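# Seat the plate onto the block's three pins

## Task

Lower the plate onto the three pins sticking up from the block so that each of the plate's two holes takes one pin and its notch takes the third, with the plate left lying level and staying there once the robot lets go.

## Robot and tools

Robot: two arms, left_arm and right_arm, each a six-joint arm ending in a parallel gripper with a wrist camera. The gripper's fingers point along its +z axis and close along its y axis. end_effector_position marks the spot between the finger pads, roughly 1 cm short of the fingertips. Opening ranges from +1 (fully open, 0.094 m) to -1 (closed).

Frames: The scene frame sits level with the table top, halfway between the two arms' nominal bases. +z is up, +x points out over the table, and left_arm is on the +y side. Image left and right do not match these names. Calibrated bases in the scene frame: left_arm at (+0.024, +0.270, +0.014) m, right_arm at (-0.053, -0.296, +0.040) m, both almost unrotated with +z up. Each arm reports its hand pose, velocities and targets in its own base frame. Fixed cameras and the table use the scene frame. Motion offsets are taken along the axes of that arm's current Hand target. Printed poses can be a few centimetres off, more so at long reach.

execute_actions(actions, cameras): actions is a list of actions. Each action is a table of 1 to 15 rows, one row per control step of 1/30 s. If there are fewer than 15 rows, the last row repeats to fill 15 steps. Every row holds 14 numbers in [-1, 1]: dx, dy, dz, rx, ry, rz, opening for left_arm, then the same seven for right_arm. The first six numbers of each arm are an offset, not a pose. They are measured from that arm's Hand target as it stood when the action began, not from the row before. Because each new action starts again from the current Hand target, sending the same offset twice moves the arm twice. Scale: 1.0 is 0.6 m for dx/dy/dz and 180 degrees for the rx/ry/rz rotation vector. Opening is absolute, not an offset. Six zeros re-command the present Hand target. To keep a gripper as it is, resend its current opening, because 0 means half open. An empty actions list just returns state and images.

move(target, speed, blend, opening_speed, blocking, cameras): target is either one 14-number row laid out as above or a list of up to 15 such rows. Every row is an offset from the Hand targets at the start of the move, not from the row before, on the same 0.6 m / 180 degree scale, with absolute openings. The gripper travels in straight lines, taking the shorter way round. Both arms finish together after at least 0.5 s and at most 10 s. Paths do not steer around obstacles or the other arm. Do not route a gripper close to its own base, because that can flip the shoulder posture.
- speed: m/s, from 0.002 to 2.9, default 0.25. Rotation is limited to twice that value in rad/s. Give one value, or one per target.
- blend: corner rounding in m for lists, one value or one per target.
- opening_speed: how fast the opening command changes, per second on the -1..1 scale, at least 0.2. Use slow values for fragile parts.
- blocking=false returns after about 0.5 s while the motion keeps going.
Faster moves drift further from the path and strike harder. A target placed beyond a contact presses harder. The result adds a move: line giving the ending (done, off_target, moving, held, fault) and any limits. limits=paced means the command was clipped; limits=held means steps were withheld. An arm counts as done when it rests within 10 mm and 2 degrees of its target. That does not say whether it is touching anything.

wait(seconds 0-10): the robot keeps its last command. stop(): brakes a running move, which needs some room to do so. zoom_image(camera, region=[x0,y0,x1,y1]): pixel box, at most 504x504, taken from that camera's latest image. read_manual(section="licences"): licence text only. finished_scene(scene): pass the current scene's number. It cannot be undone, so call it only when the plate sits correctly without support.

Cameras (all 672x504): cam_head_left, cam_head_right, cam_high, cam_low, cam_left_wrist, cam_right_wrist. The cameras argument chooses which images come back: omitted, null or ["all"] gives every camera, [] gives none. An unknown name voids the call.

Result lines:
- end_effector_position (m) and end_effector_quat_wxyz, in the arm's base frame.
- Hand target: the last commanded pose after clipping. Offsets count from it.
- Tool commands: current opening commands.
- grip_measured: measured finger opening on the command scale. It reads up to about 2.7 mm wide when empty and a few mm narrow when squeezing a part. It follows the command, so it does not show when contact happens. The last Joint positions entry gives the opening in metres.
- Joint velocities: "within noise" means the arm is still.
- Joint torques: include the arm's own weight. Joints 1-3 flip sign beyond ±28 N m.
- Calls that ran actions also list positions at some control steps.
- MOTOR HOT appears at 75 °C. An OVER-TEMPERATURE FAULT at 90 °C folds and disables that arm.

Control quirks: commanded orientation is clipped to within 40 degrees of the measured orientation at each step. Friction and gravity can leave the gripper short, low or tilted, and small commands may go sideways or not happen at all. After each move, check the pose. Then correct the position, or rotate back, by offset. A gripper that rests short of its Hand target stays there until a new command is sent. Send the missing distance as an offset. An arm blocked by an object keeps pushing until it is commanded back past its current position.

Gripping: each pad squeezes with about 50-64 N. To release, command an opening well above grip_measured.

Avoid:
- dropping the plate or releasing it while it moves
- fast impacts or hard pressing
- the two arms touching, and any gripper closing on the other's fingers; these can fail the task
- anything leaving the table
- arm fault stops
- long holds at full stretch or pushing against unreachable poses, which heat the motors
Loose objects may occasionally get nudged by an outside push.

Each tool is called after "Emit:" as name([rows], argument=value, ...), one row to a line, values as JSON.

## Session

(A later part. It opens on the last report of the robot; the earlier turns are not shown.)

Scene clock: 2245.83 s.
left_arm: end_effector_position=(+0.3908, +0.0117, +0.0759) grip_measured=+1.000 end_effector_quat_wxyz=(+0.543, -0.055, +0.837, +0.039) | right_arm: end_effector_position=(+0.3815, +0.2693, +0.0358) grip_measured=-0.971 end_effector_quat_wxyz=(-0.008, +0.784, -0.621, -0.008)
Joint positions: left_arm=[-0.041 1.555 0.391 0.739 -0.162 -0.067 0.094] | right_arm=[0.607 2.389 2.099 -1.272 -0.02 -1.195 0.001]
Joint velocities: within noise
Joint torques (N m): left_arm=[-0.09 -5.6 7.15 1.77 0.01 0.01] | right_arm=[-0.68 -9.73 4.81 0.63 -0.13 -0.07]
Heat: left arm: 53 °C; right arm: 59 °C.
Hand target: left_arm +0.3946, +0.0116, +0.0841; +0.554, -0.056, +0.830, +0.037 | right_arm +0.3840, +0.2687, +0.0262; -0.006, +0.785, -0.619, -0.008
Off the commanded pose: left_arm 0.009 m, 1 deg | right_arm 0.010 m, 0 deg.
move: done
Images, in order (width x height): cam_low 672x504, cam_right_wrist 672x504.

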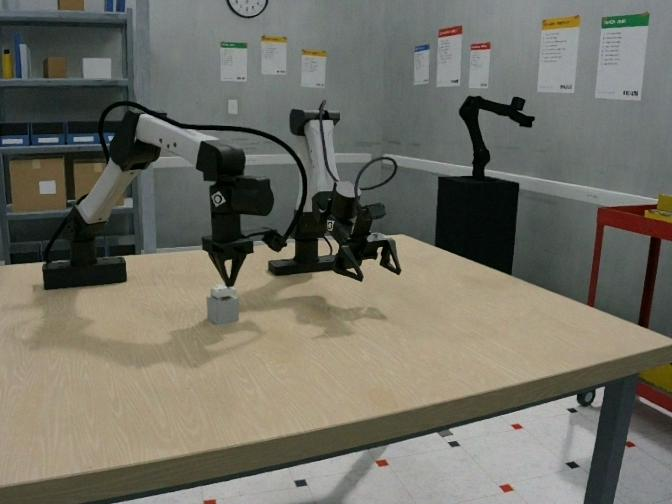

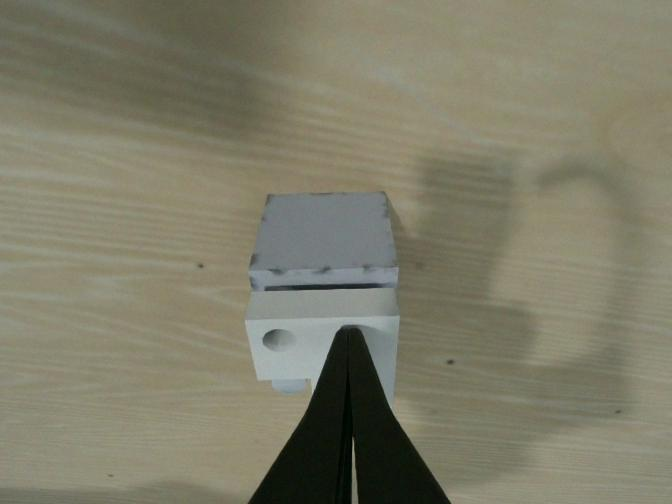

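Emit:
move([
  [0,0,0,0,0,0,1,0,0,-0.02,0,0,0,-1],
  [0,0,0,0,0,0,1,0.021,0.016,-0.02,0,0,0,-1],
  [0,0,0,0,0,0,1,0.021,0.016,0.006,0,0,0,-1],
], speed=0.03, cameras=["cam_low","cam_right_wrist"])

Emit:
zoom_image(camera="cam_low", region=[203, 276, 243, 306])

Emit:
zoom_image(camera="cam_right_wrist", region=[180, 170, 500, 440])

Scene clock: 2258.80 s.
left_arm: end_effector_position=(+0.3908, +0.0117, +0.0759) grip_measured=+1.000 end_effector_quat_wxyz=(+0.543, -0.055, +0.837, +0.039) | right_arm: end_effector_position=(+0.3791, +0.2626, +0.0324) grip_measured=-0.971 end_effector_quat_wxyz=(-0.016, +0.786, -0.617, -0.007)
Joint positions: left_arm=[-0.041 1.555 0.391 0.739 -0.162 -0.067 0.094] | right_arm=[0.598 2.34 2 -1.204 -0.022 -1.213 0.001]
Joint velocities: within noise
Joint torques (N m): left_arm=[-0.12 -5.52 7.13 1.79 -0.01 -0.01] | right_arm=[-1.32 -10.65 2.62 0.6 -0.09 -0.06]
Heat: left arm: 53 °C; right arm: 59 °C.
Hand target: left_arm +0.3946, +0.0116, +0.0841; +0.554, -0.056, +0.830, +0.037 | right_arm +0.3776, +0.2544, +0.0224; -0.006, +0.785, -0.619, -0.008
Off the commanded pose: left_arm 0.009 m, 1 deg | right_arm 0.013 m, 1 deg.
move: off_target (right_arm)
Images, in order (width x height): cam_low 672x504, cam_right_wrist 672x504.

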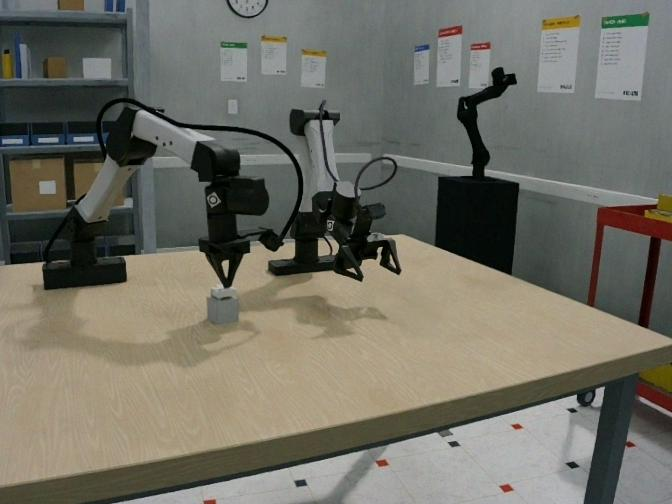

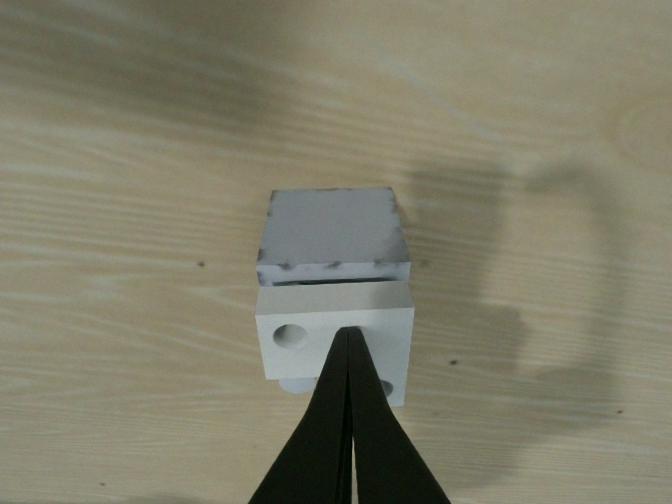

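Scaled by 12.600 from the camera's 672x504 image, which has a finer 960x720 frame.

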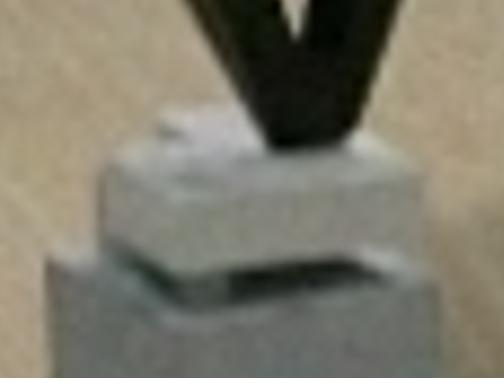

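Scaled by 1.575 from the camera's 672x504 image, which has a finer 960x720 frame.

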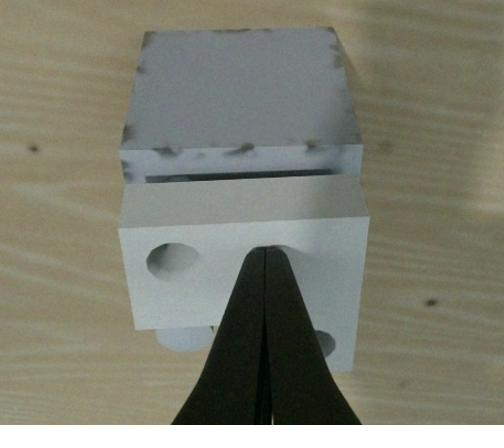

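Emit:
move([
  [0,0,0,0,0,0,1,0,0,-0.06,0,0,0,-1],
  [0,0,0,0,0,0,1,0.006,0.01,-0.05,0,0,0,-1],
], speed=0.05, cameras=["cam_low","cam_right_wrist"])

Emit:
zoom_image(camera="cam_right_wrist", region=[180, 170, 500, 440])

Emit:
zoom_image(camera="cam_low", region=[203, 276, 243, 306])

Scene clock: 2267.47 s.
left_arm: end_effector_position=(+0.3908, +0.0117, +0.0759) grip_measured=+1.000 end_effector_quat_wxyz=(+0.543, -0.055, +0.837, +0.039) | right_arm: end_effector_position=(+0.3680, +0.2499, +0.0354) grip_measured=-0.971 end_effector_quat_wxyz=(+0.016, +0.784, -0.620, -0.017)
Joint positions: left_arm=[-0.041 1.555 0.391 0.739 -0.162 -0.067 0.094] | right_arm=[0.588 2.339 2.011 -1.283 -0.022 -1.216 0.001]
Joint velocities: within noise
Joint torques (N m): left_arm=[-0.14 -5.49 7.1 1.8 -0.04 0.01] | right_arm=[-0.92 -14.24 4.77 0.39 -0.09 -0.09]
Heat: left arm: 53 °C; right arm: 59 °C.
Hand target: left_arm +0.3946, +0.0116, +0.0841; +0.554, -0.056, +0.830, +0.037 | right_arm +0.3728, +0.2489, +0.0523; -0.006, +0.785, -0.619, -0.008
Off the commanded pose: left_arm 0.009 m, 1 deg | right_arm 0.018 m, 3 deg.
move: off_target (right_arm)
Images, in order (width x height): cam_low 672x504, cam_right_wrist 672x504.

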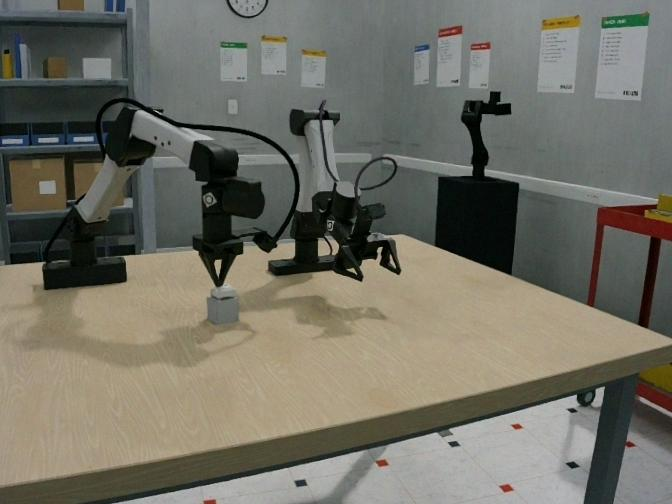

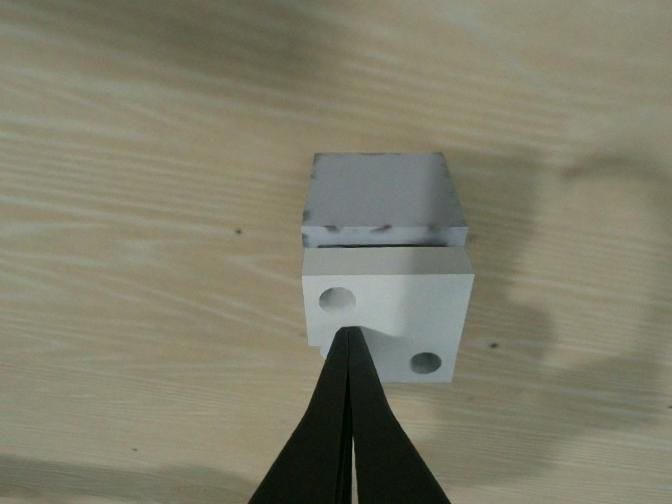

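Scaled by 1.575 from the camera's 672x504 image, which has a finer 960x720 frame.

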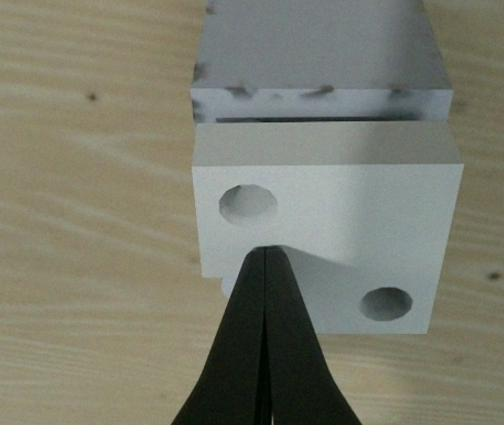

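Scaled by 12.600 from the camera's 672x504 image, which has a finer 960x720 frame.

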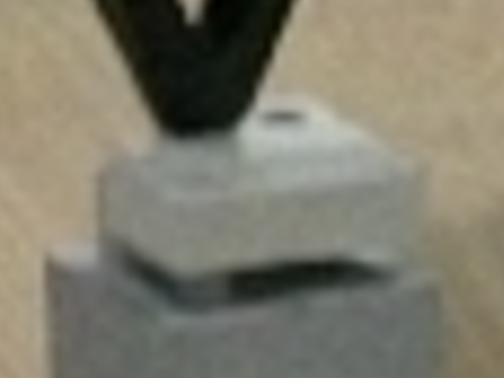

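Emit:
move(target=[0,0,0,0,0,0,1,0,0.003,0.045,0,0,0,-1], speed=0.02, cameras=["cam_low","cam_right_wrist"])

Emit:
zoom_image(camera="cam_low", region=[203, 276, 243, 306])

Emit:
zoom_image(camera="cam_right_wrist", region=[180, 170, 500, 440])

Scene clock: 2276.37 s.
left_arm: end_effector_position=(+0.3908, +0.0117, +0.0759) grip_measured=+1.000 end_effector_quat_wxyz=(+0.543, -0.055, +0.837, +0.039) | right_arm: end_effector_position=(+0.3667, +0.2486, +0.0322) grip_measured=-0.971 end_effector_quat_wxyz=(+0.004, +0.785, -0.620, -0.013)
Joint positions: left_arm=[-0.041 1.555 0.391 0.739 -0.162 -0.067 0.094] | right_arm=[0.587 2.303 1.937 -1.22 -0.022 -1.217 0.001]
Joint velocities: within noise
Joint torques (N m): left_arm=[-0.06 -5.46 7.13 1.78 0.01 0] | right_arm=[-0.53 -10.65 3 0.86 -0.1 -0.06]
Heat: left arm: 53 °C; right arm: 61 °C.
Hand target: left_arm +0.3946, +0.0116, +0.0841; +0.554, -0.056, +0.830, +0.037 | right_arm +0.3709, +0.2489, +0.0253; -0.006, +0.785, -0.619, -0.008
Off the commanded pose: left_arm 0.009 m, 1 deg | right_arm 0.008 m, 1 deg.
move: done
Images, in order (width x height): cam_low 672x504, cam_right_wrist 672x504.

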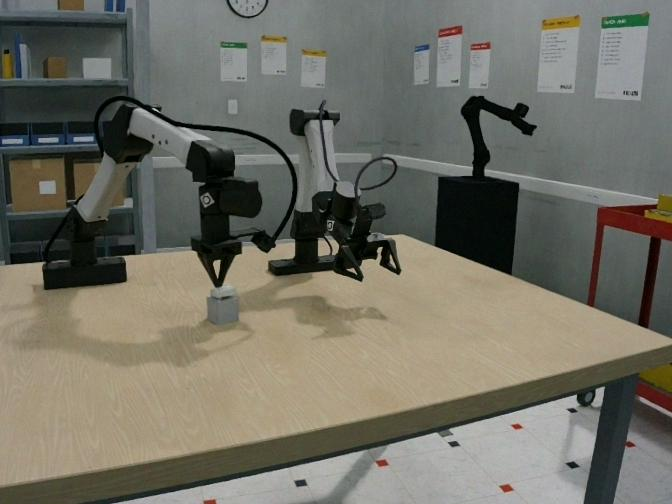

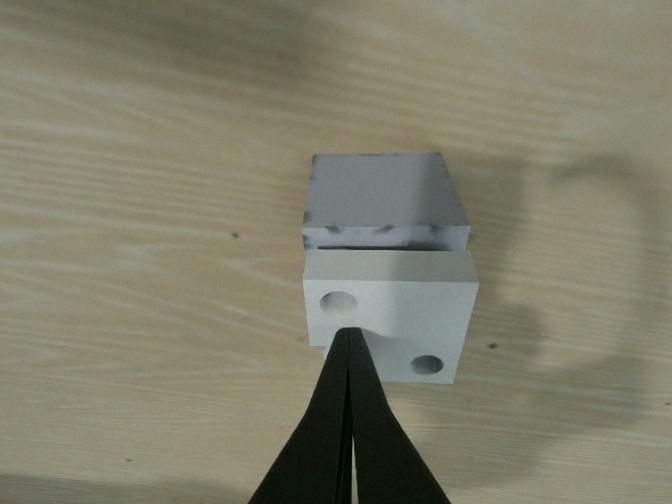

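Scaled by 12.600 from the camera's 672x504 image, which has a finer 960x720 frame.

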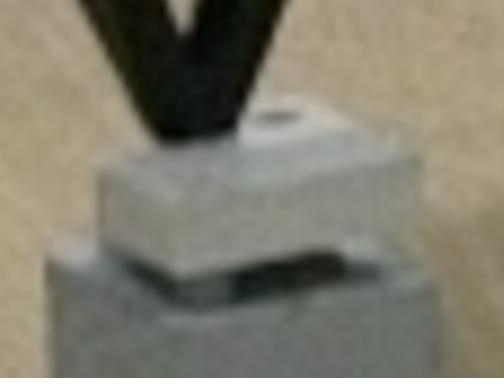

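Scaled by 1.575 from the camera's 672x504 image, which has a finer 960x720 frame.

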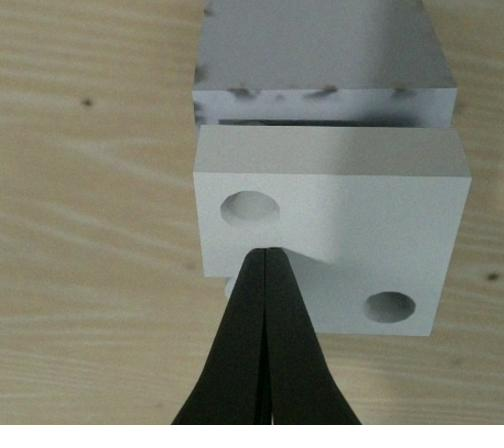

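Emit:
move(target=[0,0,0,0,0,0,1,0,0.003,0.02,0,0,0,-1], speed=0.02, cameras=["cam_low","cam_right_wrist"])

Emit:
zoom_image(camera="cam_low", region=[203, 276, 243, 306])

Emit:
zoom_image(camera="cam_right_wrist", region=[290, 190, 490, 340])

Scene clock: 2284.63 s.
left_arm: end_effector_position=(+0.3908, +0.0117, +0.0759) grip_measured=+1.000 end_effector_quat_wxyz=(+0.543, -0.055, +0.837, +0.039) | right_arm: end_effector_position=(+0.3664, +0.2484, +0.0314) grip_measured=-0.971 end_effector_quat_wxyz=(-0.005, +0.785, -0.620, -0.010)
Joint positions: left_arm=[-0.041 1.555 0.391 0.739 -0.162 -0.067 0.094] | right_arm=[0.587 2.281 1.896 -1.183 -0.022 -1.217 0.001]
Joint velocities: within noise
Joint torques (N m): left_arm=[-0.16 -5.48 7.1 1.79 -0.02 0] | right_arm=[-0.4 -8.76 2.54 0.94 -0.08 -0.01]
Heat: left arm: 53 °C; right arm: 62 °C.
Hand target: left_arm +0.3946, +0.0116, +0.0841; +0.554, -0.056, +0.830, +0.037 | right_arm +0.3690, +0.2486, +0.0133; -0.006, +0.785, -0.619, -0.008
Off the commanded pose: left_arm 0.009 m, 1 deg | right_arm 0.018 m, 0 deg.
move: off_target (right_arm)
Images, in order (width x height): cam_low 672x504, cam_right_wrist 672x504.

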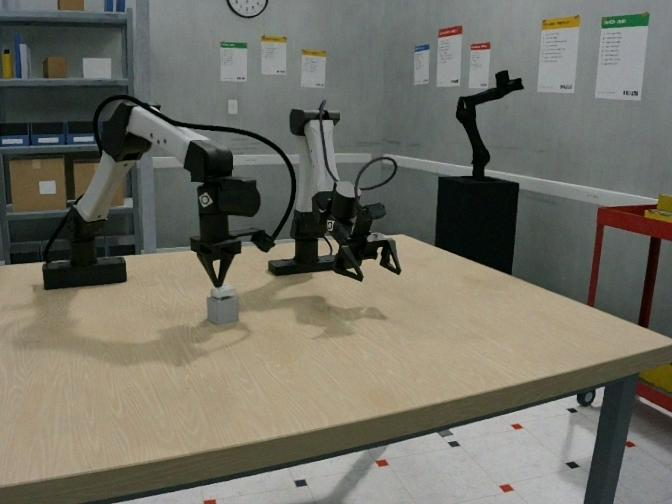

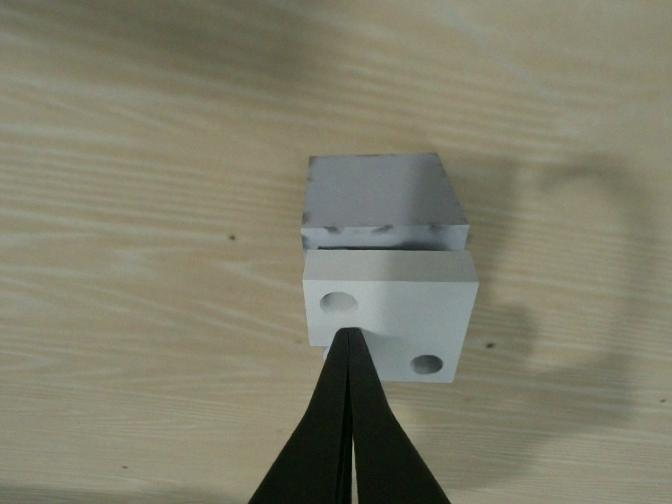

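Scaled by 12.600 from the camera's 672x504 image, which has a finer 960x720 frame.

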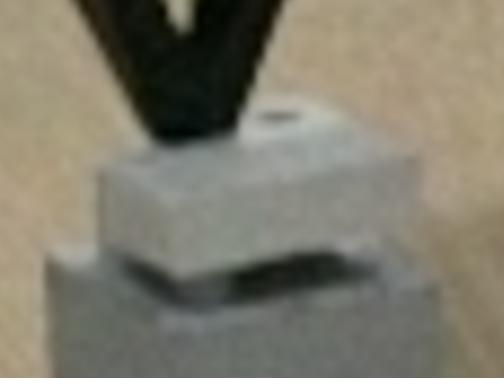

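Scaled by 2.520 from the camera's 672x504 image, which has a finer 960x720 frame.

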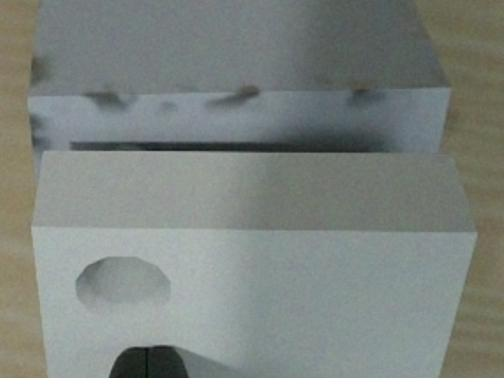

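Emit:
move([
  [0,0,0,0,0,0,1,0,0,-0.055,0,0,0,-1],
  [0,0,0,0,0,0,1,0.003,-0.018,-0.055,0,0,0,-1],
], speed=0.04, cameras=["cam_right_wrist","cam_low"])

Emit:
zoom_image(camera="cam_right_wrist", region=[180, 170, 500, 440])

Emit:
zoom_image(camera="cam_low", region=[203, 276, 243, 306])

Scene clock: 2301.67 s.
left_arm: end_effector_position=(+0.3908, +0.0117, +0.0759) grip_measured=+1.000 end_effector_quat_wxyz=(+0.543, -0.055, +0.837, +0.039) | right_arm: end_effector_position=(+0.3740, +0.2477, +0.0427) grip_measured=-0.971 end_effector_quat_wxyz=(-0.001, +0.784, -0.621, -0.011)
Joint positions: left_arm=[-0.041 1.555 0.391 0.739 -0.162 -0.067 0.094] | right_arm=[0.577 2.311 1.993 -1.257 -0.022 -1.226 0.001]
Joint velocities: within noise
Joint torques (N m): left_arm=[-0.1 -5.56 7.08 1.8 0.04 0.01] | right_arm=[-0.64 -9.55 8.4 0.25 -0.09 -0.07]
Heat: left arm: 53 °C; right arm: 61 °C.
Hand target: left_arm +0.3946, +0.0116, +0.0841; +0.554, -0.056, +0.830, +0.037 | right_arm +0.3801, +0.2488, +0.0463; -0.006, +0.785, -0.619, -0.008
Off the commanded pose: left_arm 0.009 m, 1 deg | right_arm 0.007 m, 1 deg.
move: done
Images, in order (width x height): cam_low 672x504, cam_right_wrist 672x504.

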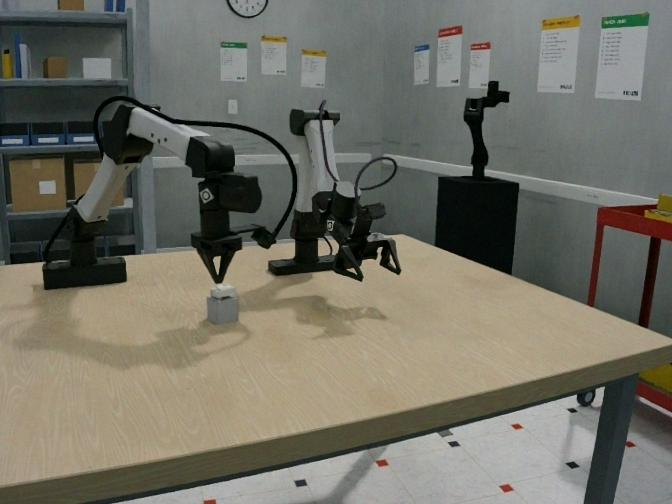

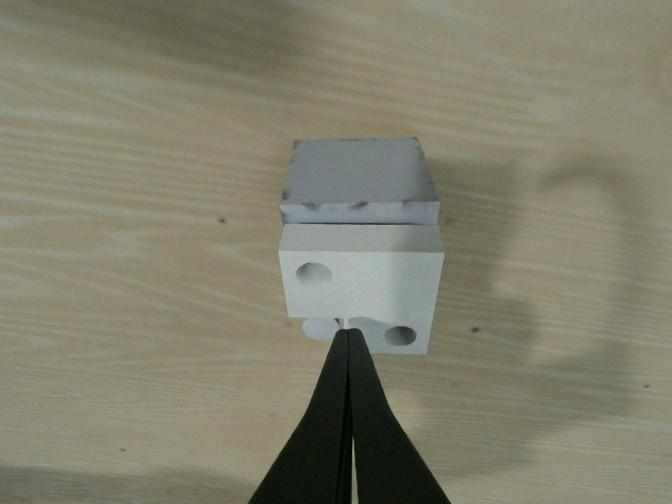

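Scaled by 1.575 from the camera's 672x504 image, which has a finer 960x720 frame.

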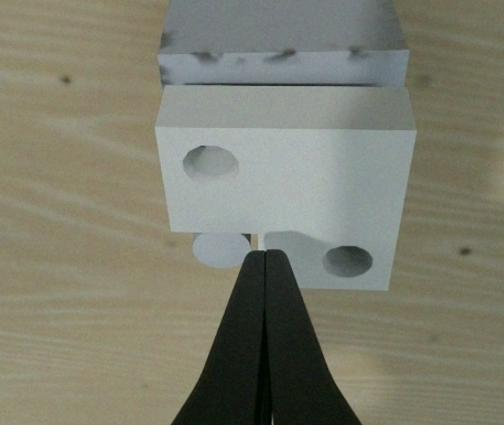

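Scaled by 12.600 from the camera's 672x504 image, which has a finer 960x720 frame.

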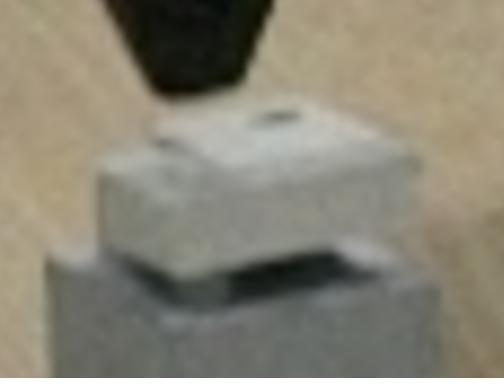

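Emit:
zoom_image(camera="cam_right_wrist", region=[280, 240, 440, 360])

Scaled by 3.150 from the camera's 672x504 image, which has a finer 960x720 frame.

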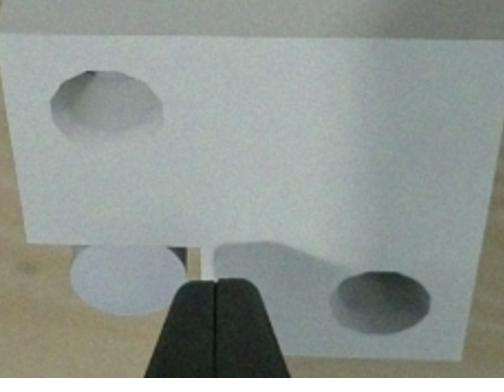

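Emit:
move([
  [0,0,0,0,0,0,1,0.004,-0.003,0.02,0,0,0,-1],
  [0,0,0,0,0,0,1,0.008,-0.003,0.065,0,0,0,-1],
], speed=0.025, cameras=["cam_right_wrist","cam_low"])

Emit:
zoom_image(camera="cam_right_wrist", region=[180, 170, 500, 440])

Emit:
zoom_image(camera="cam_low", region=[203, 276, 243, 306])

Scene clock: 2317.60 s.
left_arm: end_effector_position=(+0.3908, +0.0117, +0.0759) grip_measured=+1.000 end_effector_quat_wxyz=(+0.543, -0.055, +0.837, +0.039) | right_arm: end_effector_position=(+0.3782, +0.2479, +0.0314) grip_measured=-0.971 end_effector_quat_wxyz=(-0.009, +0.785, -0.619, -0.009)
Joint positions: left_arm=[-0.041 1.555 0.391 0.739 -0.162 -0.067 0.094] | right_arm=[0.572 2.316 1.956 -1.199 -0.022 -1.235 0.001]
Joint velocities: within noise
Joint torques (N m): left_arm=[-0.1 -5.45 7.09 1.79 0.01 0.01] | right_arm=[-1.14 -8.14 2.17 0.99 -0.11 -0.04]
Heat: left arm: 53 °C; right arm: 59 °C.
Hand target: left_arm +0.3946, +0.0116, +0.0841; +0.554, -0.056, +0.830, +0.037 | right_arm +0.3829, +0.2454, +0.0072; -0.006, +0.785, -0.619, -0.008
Off the commanded pose: left_arm 0.009 m, 1 deg | right_arm 0.025 m, 0 deg.
move: off_target (right_arm)
Images, in order (width x height): cam_low 672x504, cam_right_wrist 672x504.

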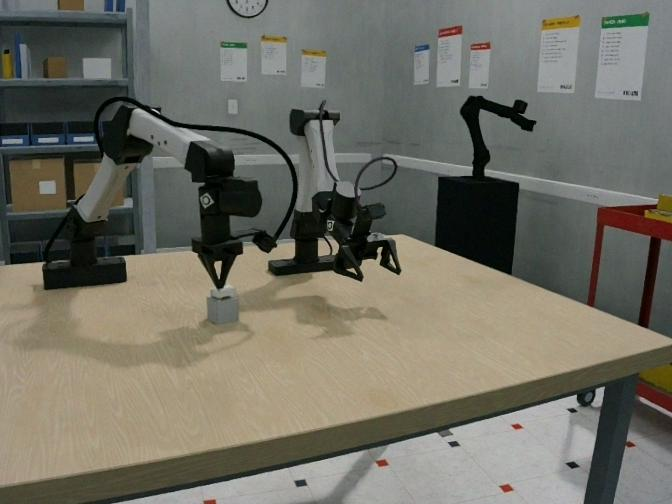

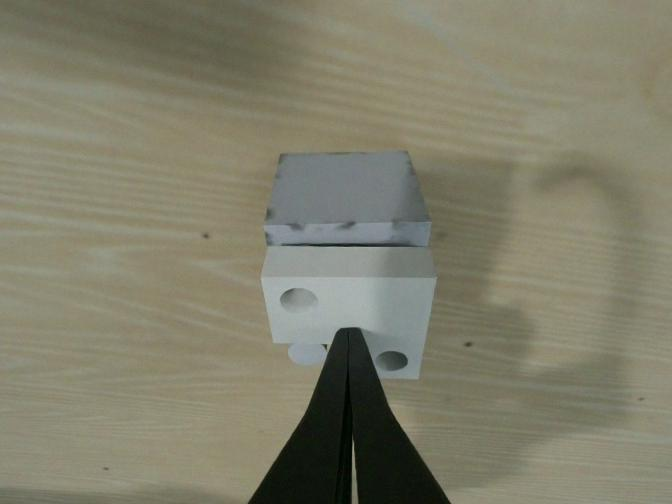

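Scaled by 1.575 from the camera's 672x504 image, which has a finer 960x720 frame.

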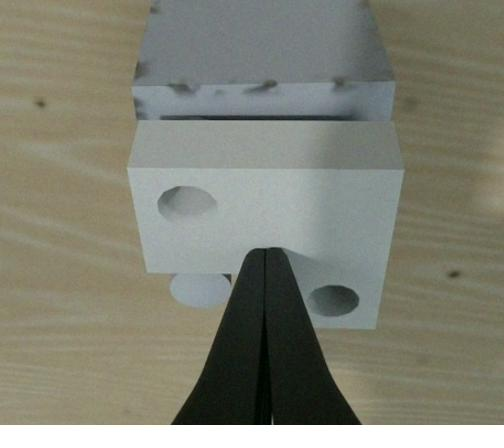

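Scaled by 12.600 from the camera's 672x504 image, which has a finer 960x720 frame.

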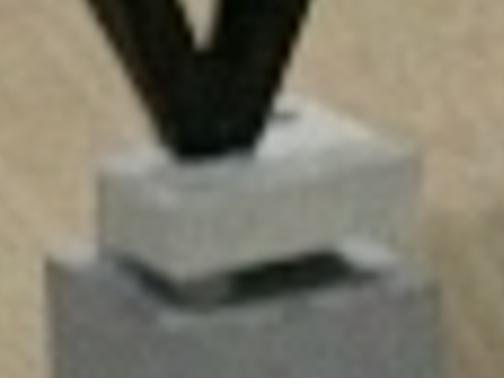

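Emit:
move(target=[0,0,0,0,0,0,1,0,0.006,0.05,0,0,0,-1], speed=0.025, cameras=["cam_right_wrist","cam_low"])

Emit:
zoom_image(camera="cam_right_wrist", region=[180, 170, 500, 440])

Emit:
zoom_image(camera="cam_low", region=[203, 276, 243, 306])

Scene clock: 2326.10 s.
left_arm: end_effector_position=(+0.3908, +0.0117, +0.0759) grip_measured=+1.000 end_effector_quat_wxyz=(+0.543, -0.055, +0.837, +0.039) | right_arm: end_effector_position=(+0.3775, +0.2475, +0.0297) grip_measured=-0.971 end_effector_quat_wxyz=(-0.030, +0.785, -0.618, -0.001)
Joint positions: left_arm=[-0.041 1.555 0.391 0.739 -0.162 -0.067 0.094] | right_arm=[0.572 2.264 1.859 -1.109 -0.022 -1.235 0.001]
Joint velocities: within noise
Joint torques (N m): left_arm=[-0.01 -5.5 7.12 1.78 -0.01 -0.01] | right_arm=[-0.66 -3.78 0.91 1.34 -0.1 -0.02]
Heat: left arm: 53 °C; right arm: 57 °C.
Hand target: left_arm +0.3946, +0.0116, +0.0841; +0.554, -0.056, +0.830, +0.037 | right_arm +0.3791, +0.2451, -0.0228; -0.006, +0.785, -0.619, -0.008
Off the commanded pose: left_arm 0.009 m, 1 deg | right_arm 0.053 m, 3 deg.
move: off_target (right_arm)
Images, in order (width x height): cam_low 672x504, cam_right_wrist 672x504.

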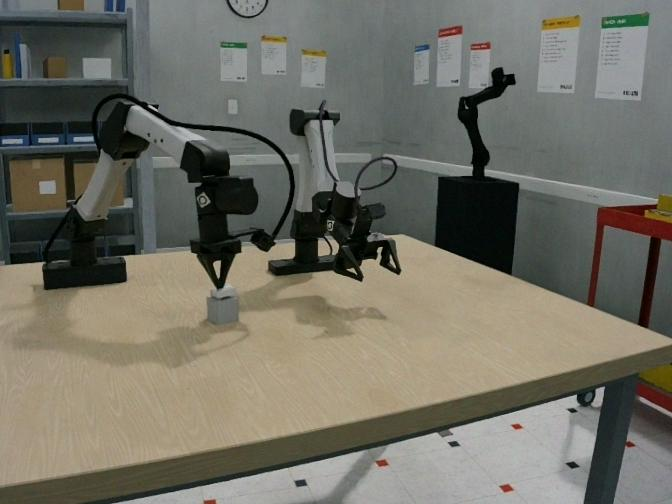

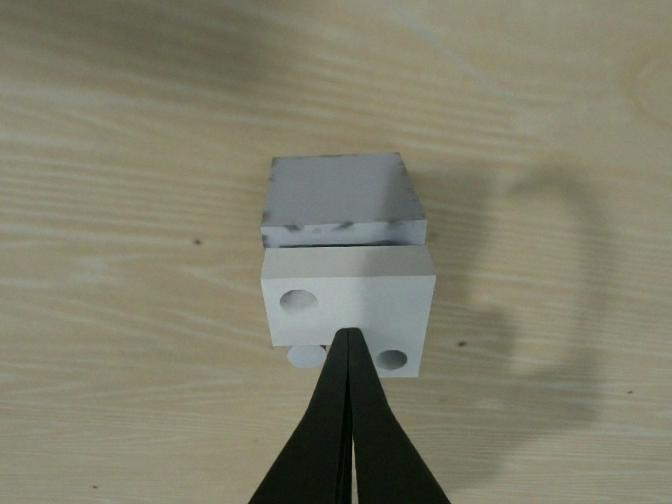

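Scaled by 1.575 from the camera's 672x504 image, which has a finer 960x720 frame.

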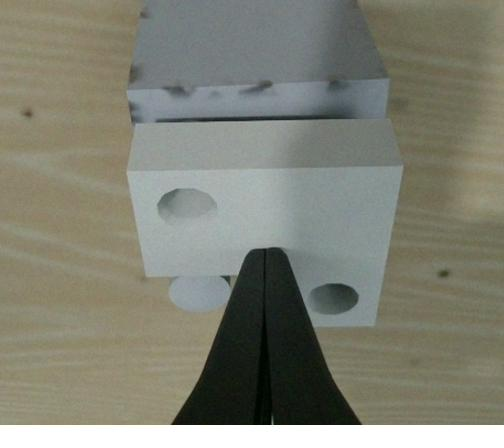

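Scaled by 12.600 from the camera's 672x504 image, which has a finer 960x720 frame.

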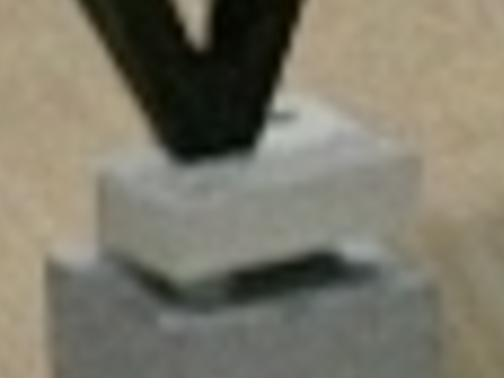

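Emit:
move(target=[0,0,0,0,0,0,1,0,0.005,0.04,0,0,0,-1], speed=0.025, cameras=["cam_right_wrist","cam_low"])

Emit:
zoom_image(camera="cam_right_wrist", region=[180, 170, 500, 440])

Emit:
zoom_image(camera="cam_low", region=[203, 276, 243, 306])

Scene clock: 2334.03 s.
left_arm: end_effector_position=(+0.3908, +0.0117, +0.0759) grip_measured=+1.000 end_effector_quat_wxyz=(+0.543, -0.055, +0.837, +0.039) | right_arm: end_effector_position=(+0.3768, +0.2470, +0.0270) grip_measured=-0.971 end_effector_quat_wxyz=(-0.046, +0.785, -0.618, +0.004)
Joint positions: left_arm=[-0.041 1.555 0.391 0.739 -0.162 -0.067 0.094] | right_arm=[0.572 2.228 1.785 -1.037 -0.022 -1.235 0.001]
Joint velocities: within noise
Joint torques (N m): left_arm=[-0.03 -5.56 7.04 1.79 -0.02 0] | right_arm=[-0.5 -0.64 0.17 1.54 -0.09 0]
Heat: left arm: 53 °C; right arm: 55 °C.
Hand target: left_arm +0.3946, +0.0116, +0.0841; +0.554, -0.056, +0.830, +0.037 | right_arm +0.3761, +0.2449, -0.0468; -0.006, +0.785, -0.619, -0.008
Off the commanded pose: left_arm 0.009 m, 1 deg | right_arm 0.074 m, 5 deg.
move: off_target (right_arm)
Images, in order (width x height): cam_low 672x504, cam_right_wrist 672x504.

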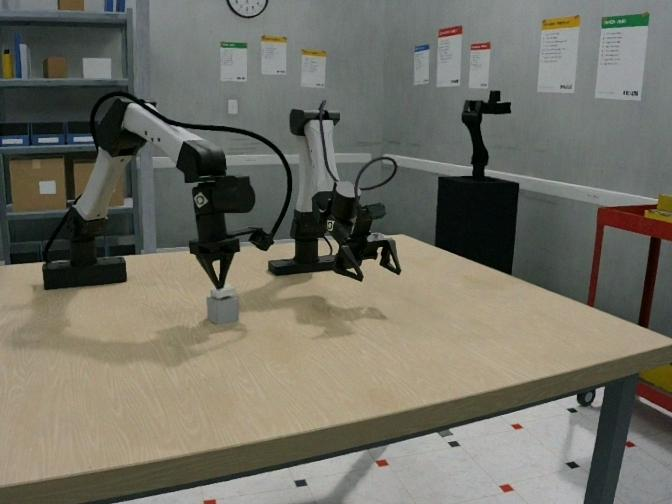

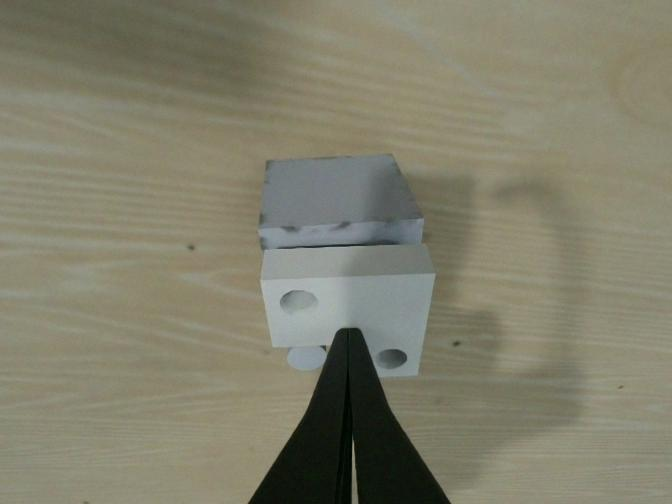

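Scaled by 1.575 from the camera's 672x504 image, which has a finer 960x720 frame.

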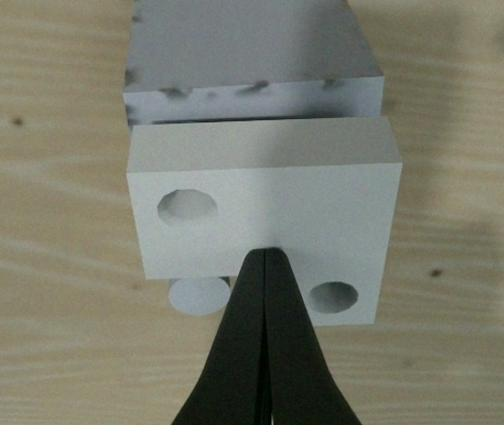

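Scaled by 12.600 from the camera's 672x504 image, which has a finer 960x720 frame.

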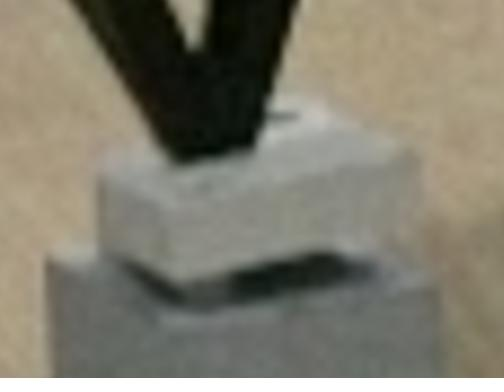

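Emit:
move([
  [0,0,0,0,0,0,1,0,0,-0.11,0,0,0,-1],
  [0,0,0,0,0,0,1,0,0,-0.2,0,0,0,-1],
], speed=0.08, cameras=["cam_right_wrist","cam_low"])

Emit:
zoom_image(camera="cam_right_wrist", region=[280, 180, 440, 300])

Emit:
zoom_image(camera="cam_low", region=[203, 276, 243, 306])

Scene clock: 2344.97 s.
left_arm: end_effector_position=(+0.3908, +0.0117, +0.0759) grip_measured=+1.000 end_effector_quat_wxyz=(+0.543, -0.055, +0.837, +0.039) | right_arm: end_effector_position=(+0.3704, +0.2429, +0.0674) grip_measured=-0.971 end_effector_quat_wxyz=(+0.000, +0.785, -0.619, -0.012)
Joint positions: left_arm=[-0.041 1.555 0.391 0.739 -0.162 -0.067 0.094] | right_arm=[0.572 2.284 2.045 -1.34 -0.022 -1.235 0.001]
Joint velocities: within noise
Joint torques (N m): left_arm=[-0.09 -5.61 7.05 1.78 -0.01 0.01] | right_arm=[-1.02 -9.81 8.25 0.26 -0.1 -0.05]
Heat: left arm: 53 °C; right arm: 53 °C.
Hand target: left_arm +0.3946, +0.0116, +0.0841; +0.554, -0.056, +0.830, +0.037 | right_arm +0.3768, +0.2426, +0.0732; -0.006, +0.785, -0.619, -0.008
Off the commanded pose: left_arm 0.009 m, 1 deg | right_arm 0.009 m, 1 deg.
move: done
Images, in order (width x height): cam_low 672x504, cam_right_wrist 672x504.

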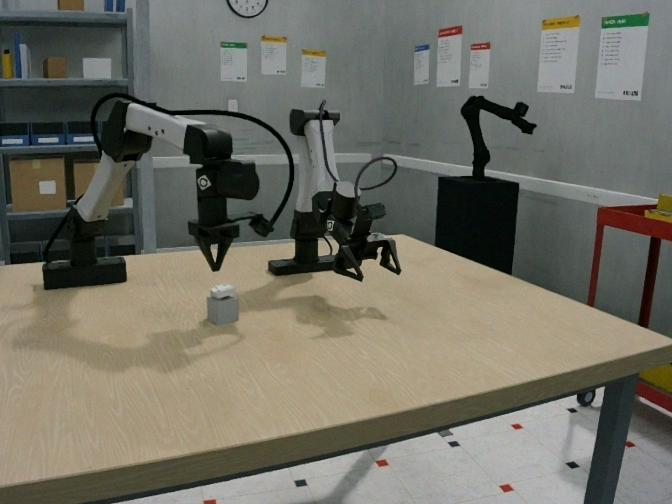

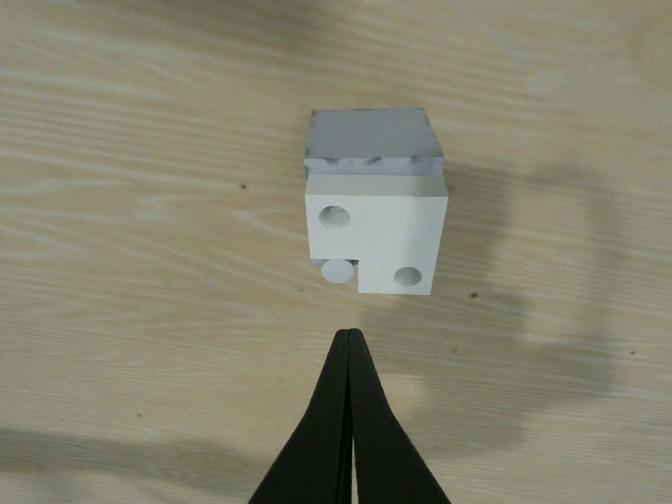

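Scaled by 3.150 from the camera's 672x504 image, which has a finer 960x720 frame.

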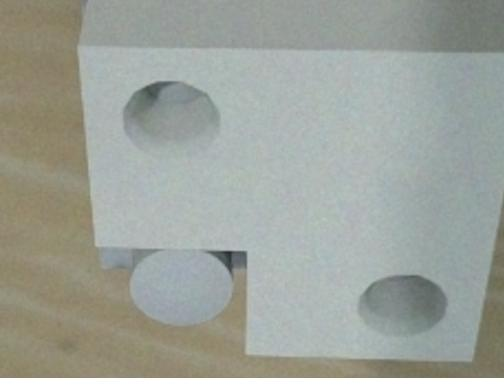

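Scaled by 12.600 from the camera's 672x504 image, which has a finer 960x720 frame.

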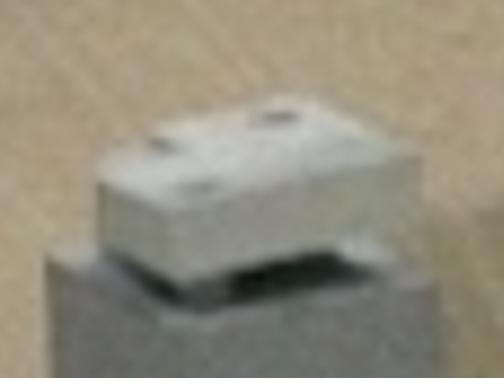

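Emit:
move([
  [0,0,0,0,0,0,1,-0.032,-0.004,0,0,0,0,-1],
  [0,0,0,0,0,0,1,-0.032,-0.004,0.038,0,0,0,-1],
], speed=0.05, cameras=["cam_right_wrist","cam_low"])

Emit:
zoom_image(camera="cam_right_wrist", region=[180, 170, 500, 440])

Emit:
zoom_image(camera="cam_low", region=[203, 276, 243, 306])

Scene clock: 2359.87 s.
left_arm: end_effector_position=(+0.3908, +0.0117, +0.0759) grip_measured=+1.000 end_effector_quat_wxyz=(+0.543, -0.055, +0.837, +0.039) | right_arm: end_effector_position=(+0.3725, +0.2607, +0.0583) grip_measured=-0.971 end_effector_quat_wxyz=(-0.006, +0.787, -0.617, -0.010)
Joint positions: left_arm=[-0.041 1.555 0.391 0.739 -0.162 -0.067 0.094] | right_arm=[0.602 2.327 2.081 -1.319 -0.022 -1.209 0.001]
Joint velocities: within noise
Joint torques (N m): left_arm=[-0.12 -5.61 7.08 1.77 -0.02 -0.02] | right_arm=[-0.01 -9.77 4.72 0.59 -0.09 0.08]
Heat: left arm: 53 °C; right arm: 55 °C.
Hand target: left_arm +0.3946, +0.0116, +0.0841; +0.554, -0.056, +0.830, +0.037 | right_arm +0.3745, +0.2623, +0.0507; -0.006, +0.785, -0.619, -0.008
Off the commanded pose: left_arm 0.009 m, 1 deg | right_arm 0.008 m, 0 deg.
move: done
Images, in order (width x height): cam_low 672x504, cam_right_wrist 672x504.

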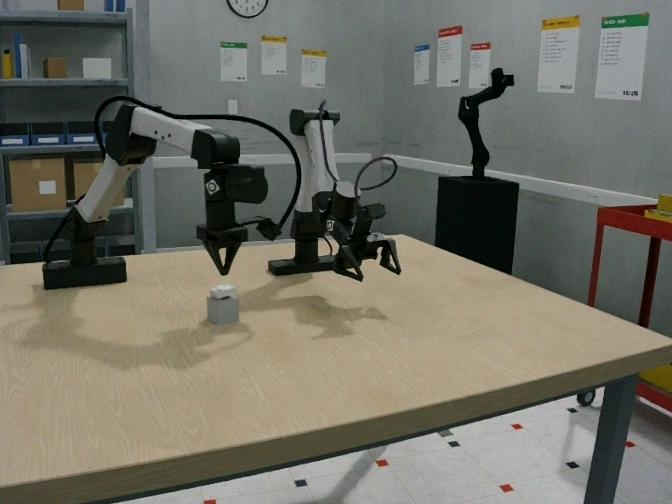

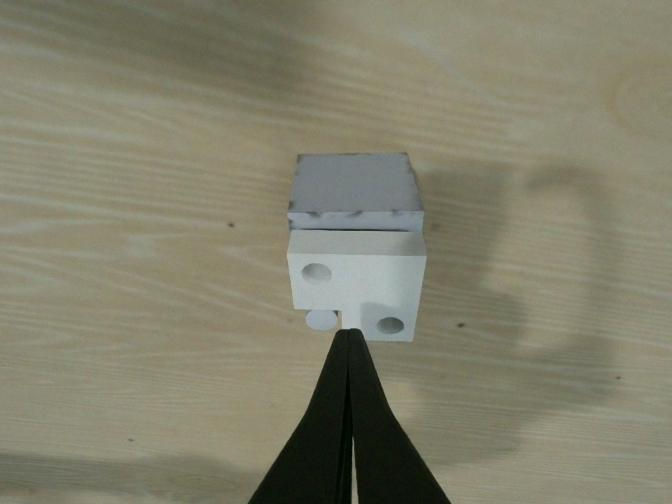

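Scaled by 1.575 from the camera's 672x504 image, which has a finer 960x720 frame.

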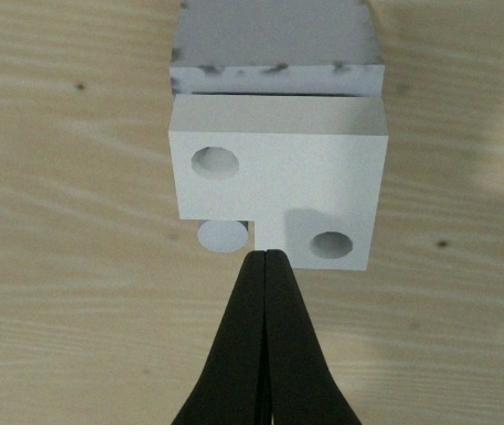

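Scaled by 12.600 from the camera's 672x504 image, which has a finer 960x720 frame.

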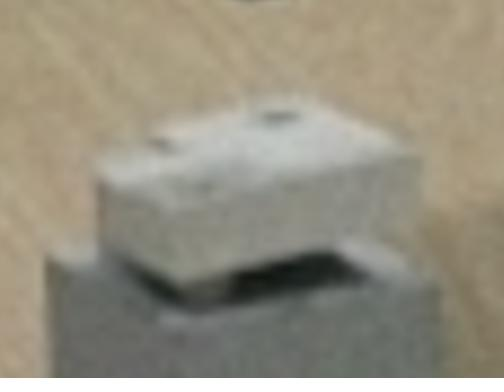

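Emit:
move([
  [0,0,0,0,0,0,1,0,0,0.03,0,0,0,-1],
  [0,0,0,0,0,0,1,0,0,0.1,0,0,0,-1],
], speed=0.025, cameras=["cam_right_wrist","cam_low"])

Emit:
zoom_image(camera="cam_right_wrist", region=[180, 170, 500, 440])

Emit:
zoom_image(camera="cam_low", region=[203, 276, 243, 306])

Scene clock: 2369.87 s.
left_arm: end_effector_position=(+0.3908, +0.0117, +0.0759) grip_measured=+1.000 end_effector_quat_wxyz=(+0.543, -0.055, +0.837, +0.039) | right_arm: end_effector_position=(+0.3718, +0.2603, +0.0306) grip_measured=-0.971 end_effector_quat_wxyz=(-0.017, +0.786, -0.618, -0.006)
Joint positions: left_arm=[-0.041 1.555 0.391 0.739 -0.162 -0.067 0.094] | right_arm=[0.602 2.305 1.934 -1.171 -0.022 -1.206 0.001]
Joint velocities: within noise
Joint torques (N m): left_arm=[-0.12 -5.59 7.05 1.78 -0.02 -0.02] | right_arm=[0.13 -5.87 1.52 1.28 -0.09 0.06]
Heat: left arm: 53 °C; right arm: 56 °C.
Hand target: left_arm +0.3946, +0.0116, +0.0841; +0.554, -0.056, +0.830, +0.037 | right_arm +0.3741, +0.2634, -0.0092; -0.006, +0.786, -0.619, -0.008
Off the commanded pose: left_arm 0.009 m, 1 deg | right_arm 0.040 m, 1 deg.
move: off_target (right_arm)
Images, in order (width x height): cam_low 672x504, cam_right_wrist 672x504.

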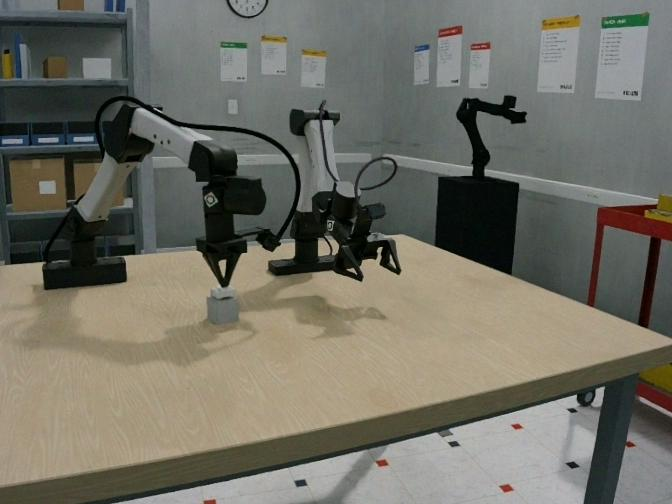

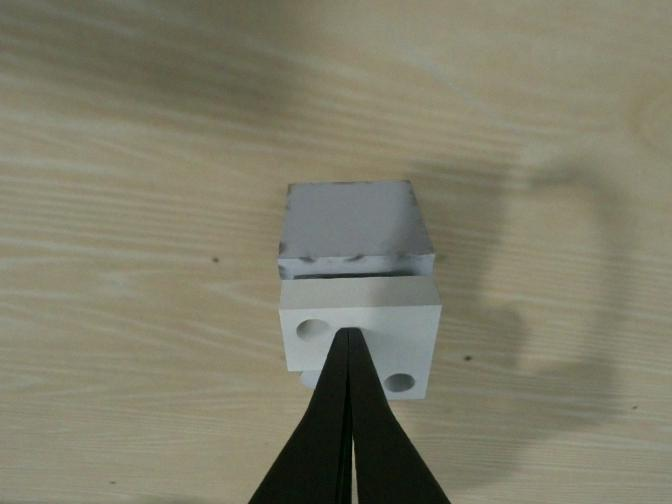

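Scaled by 1.575 from the camera's 672x504 image, which has a finer 960x720 frame.

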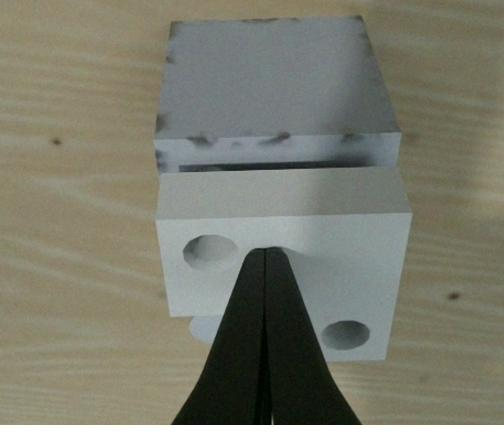

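Scaled by 12.600 from the camera's 672x504 image, which has a finer 960x720 frame.

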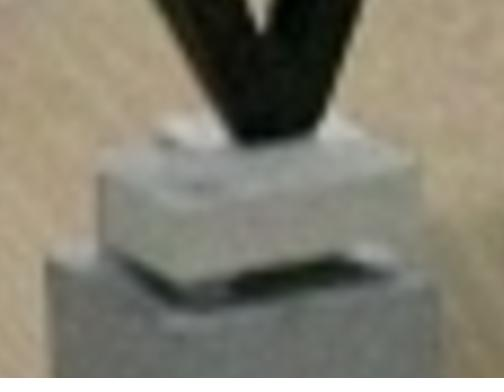

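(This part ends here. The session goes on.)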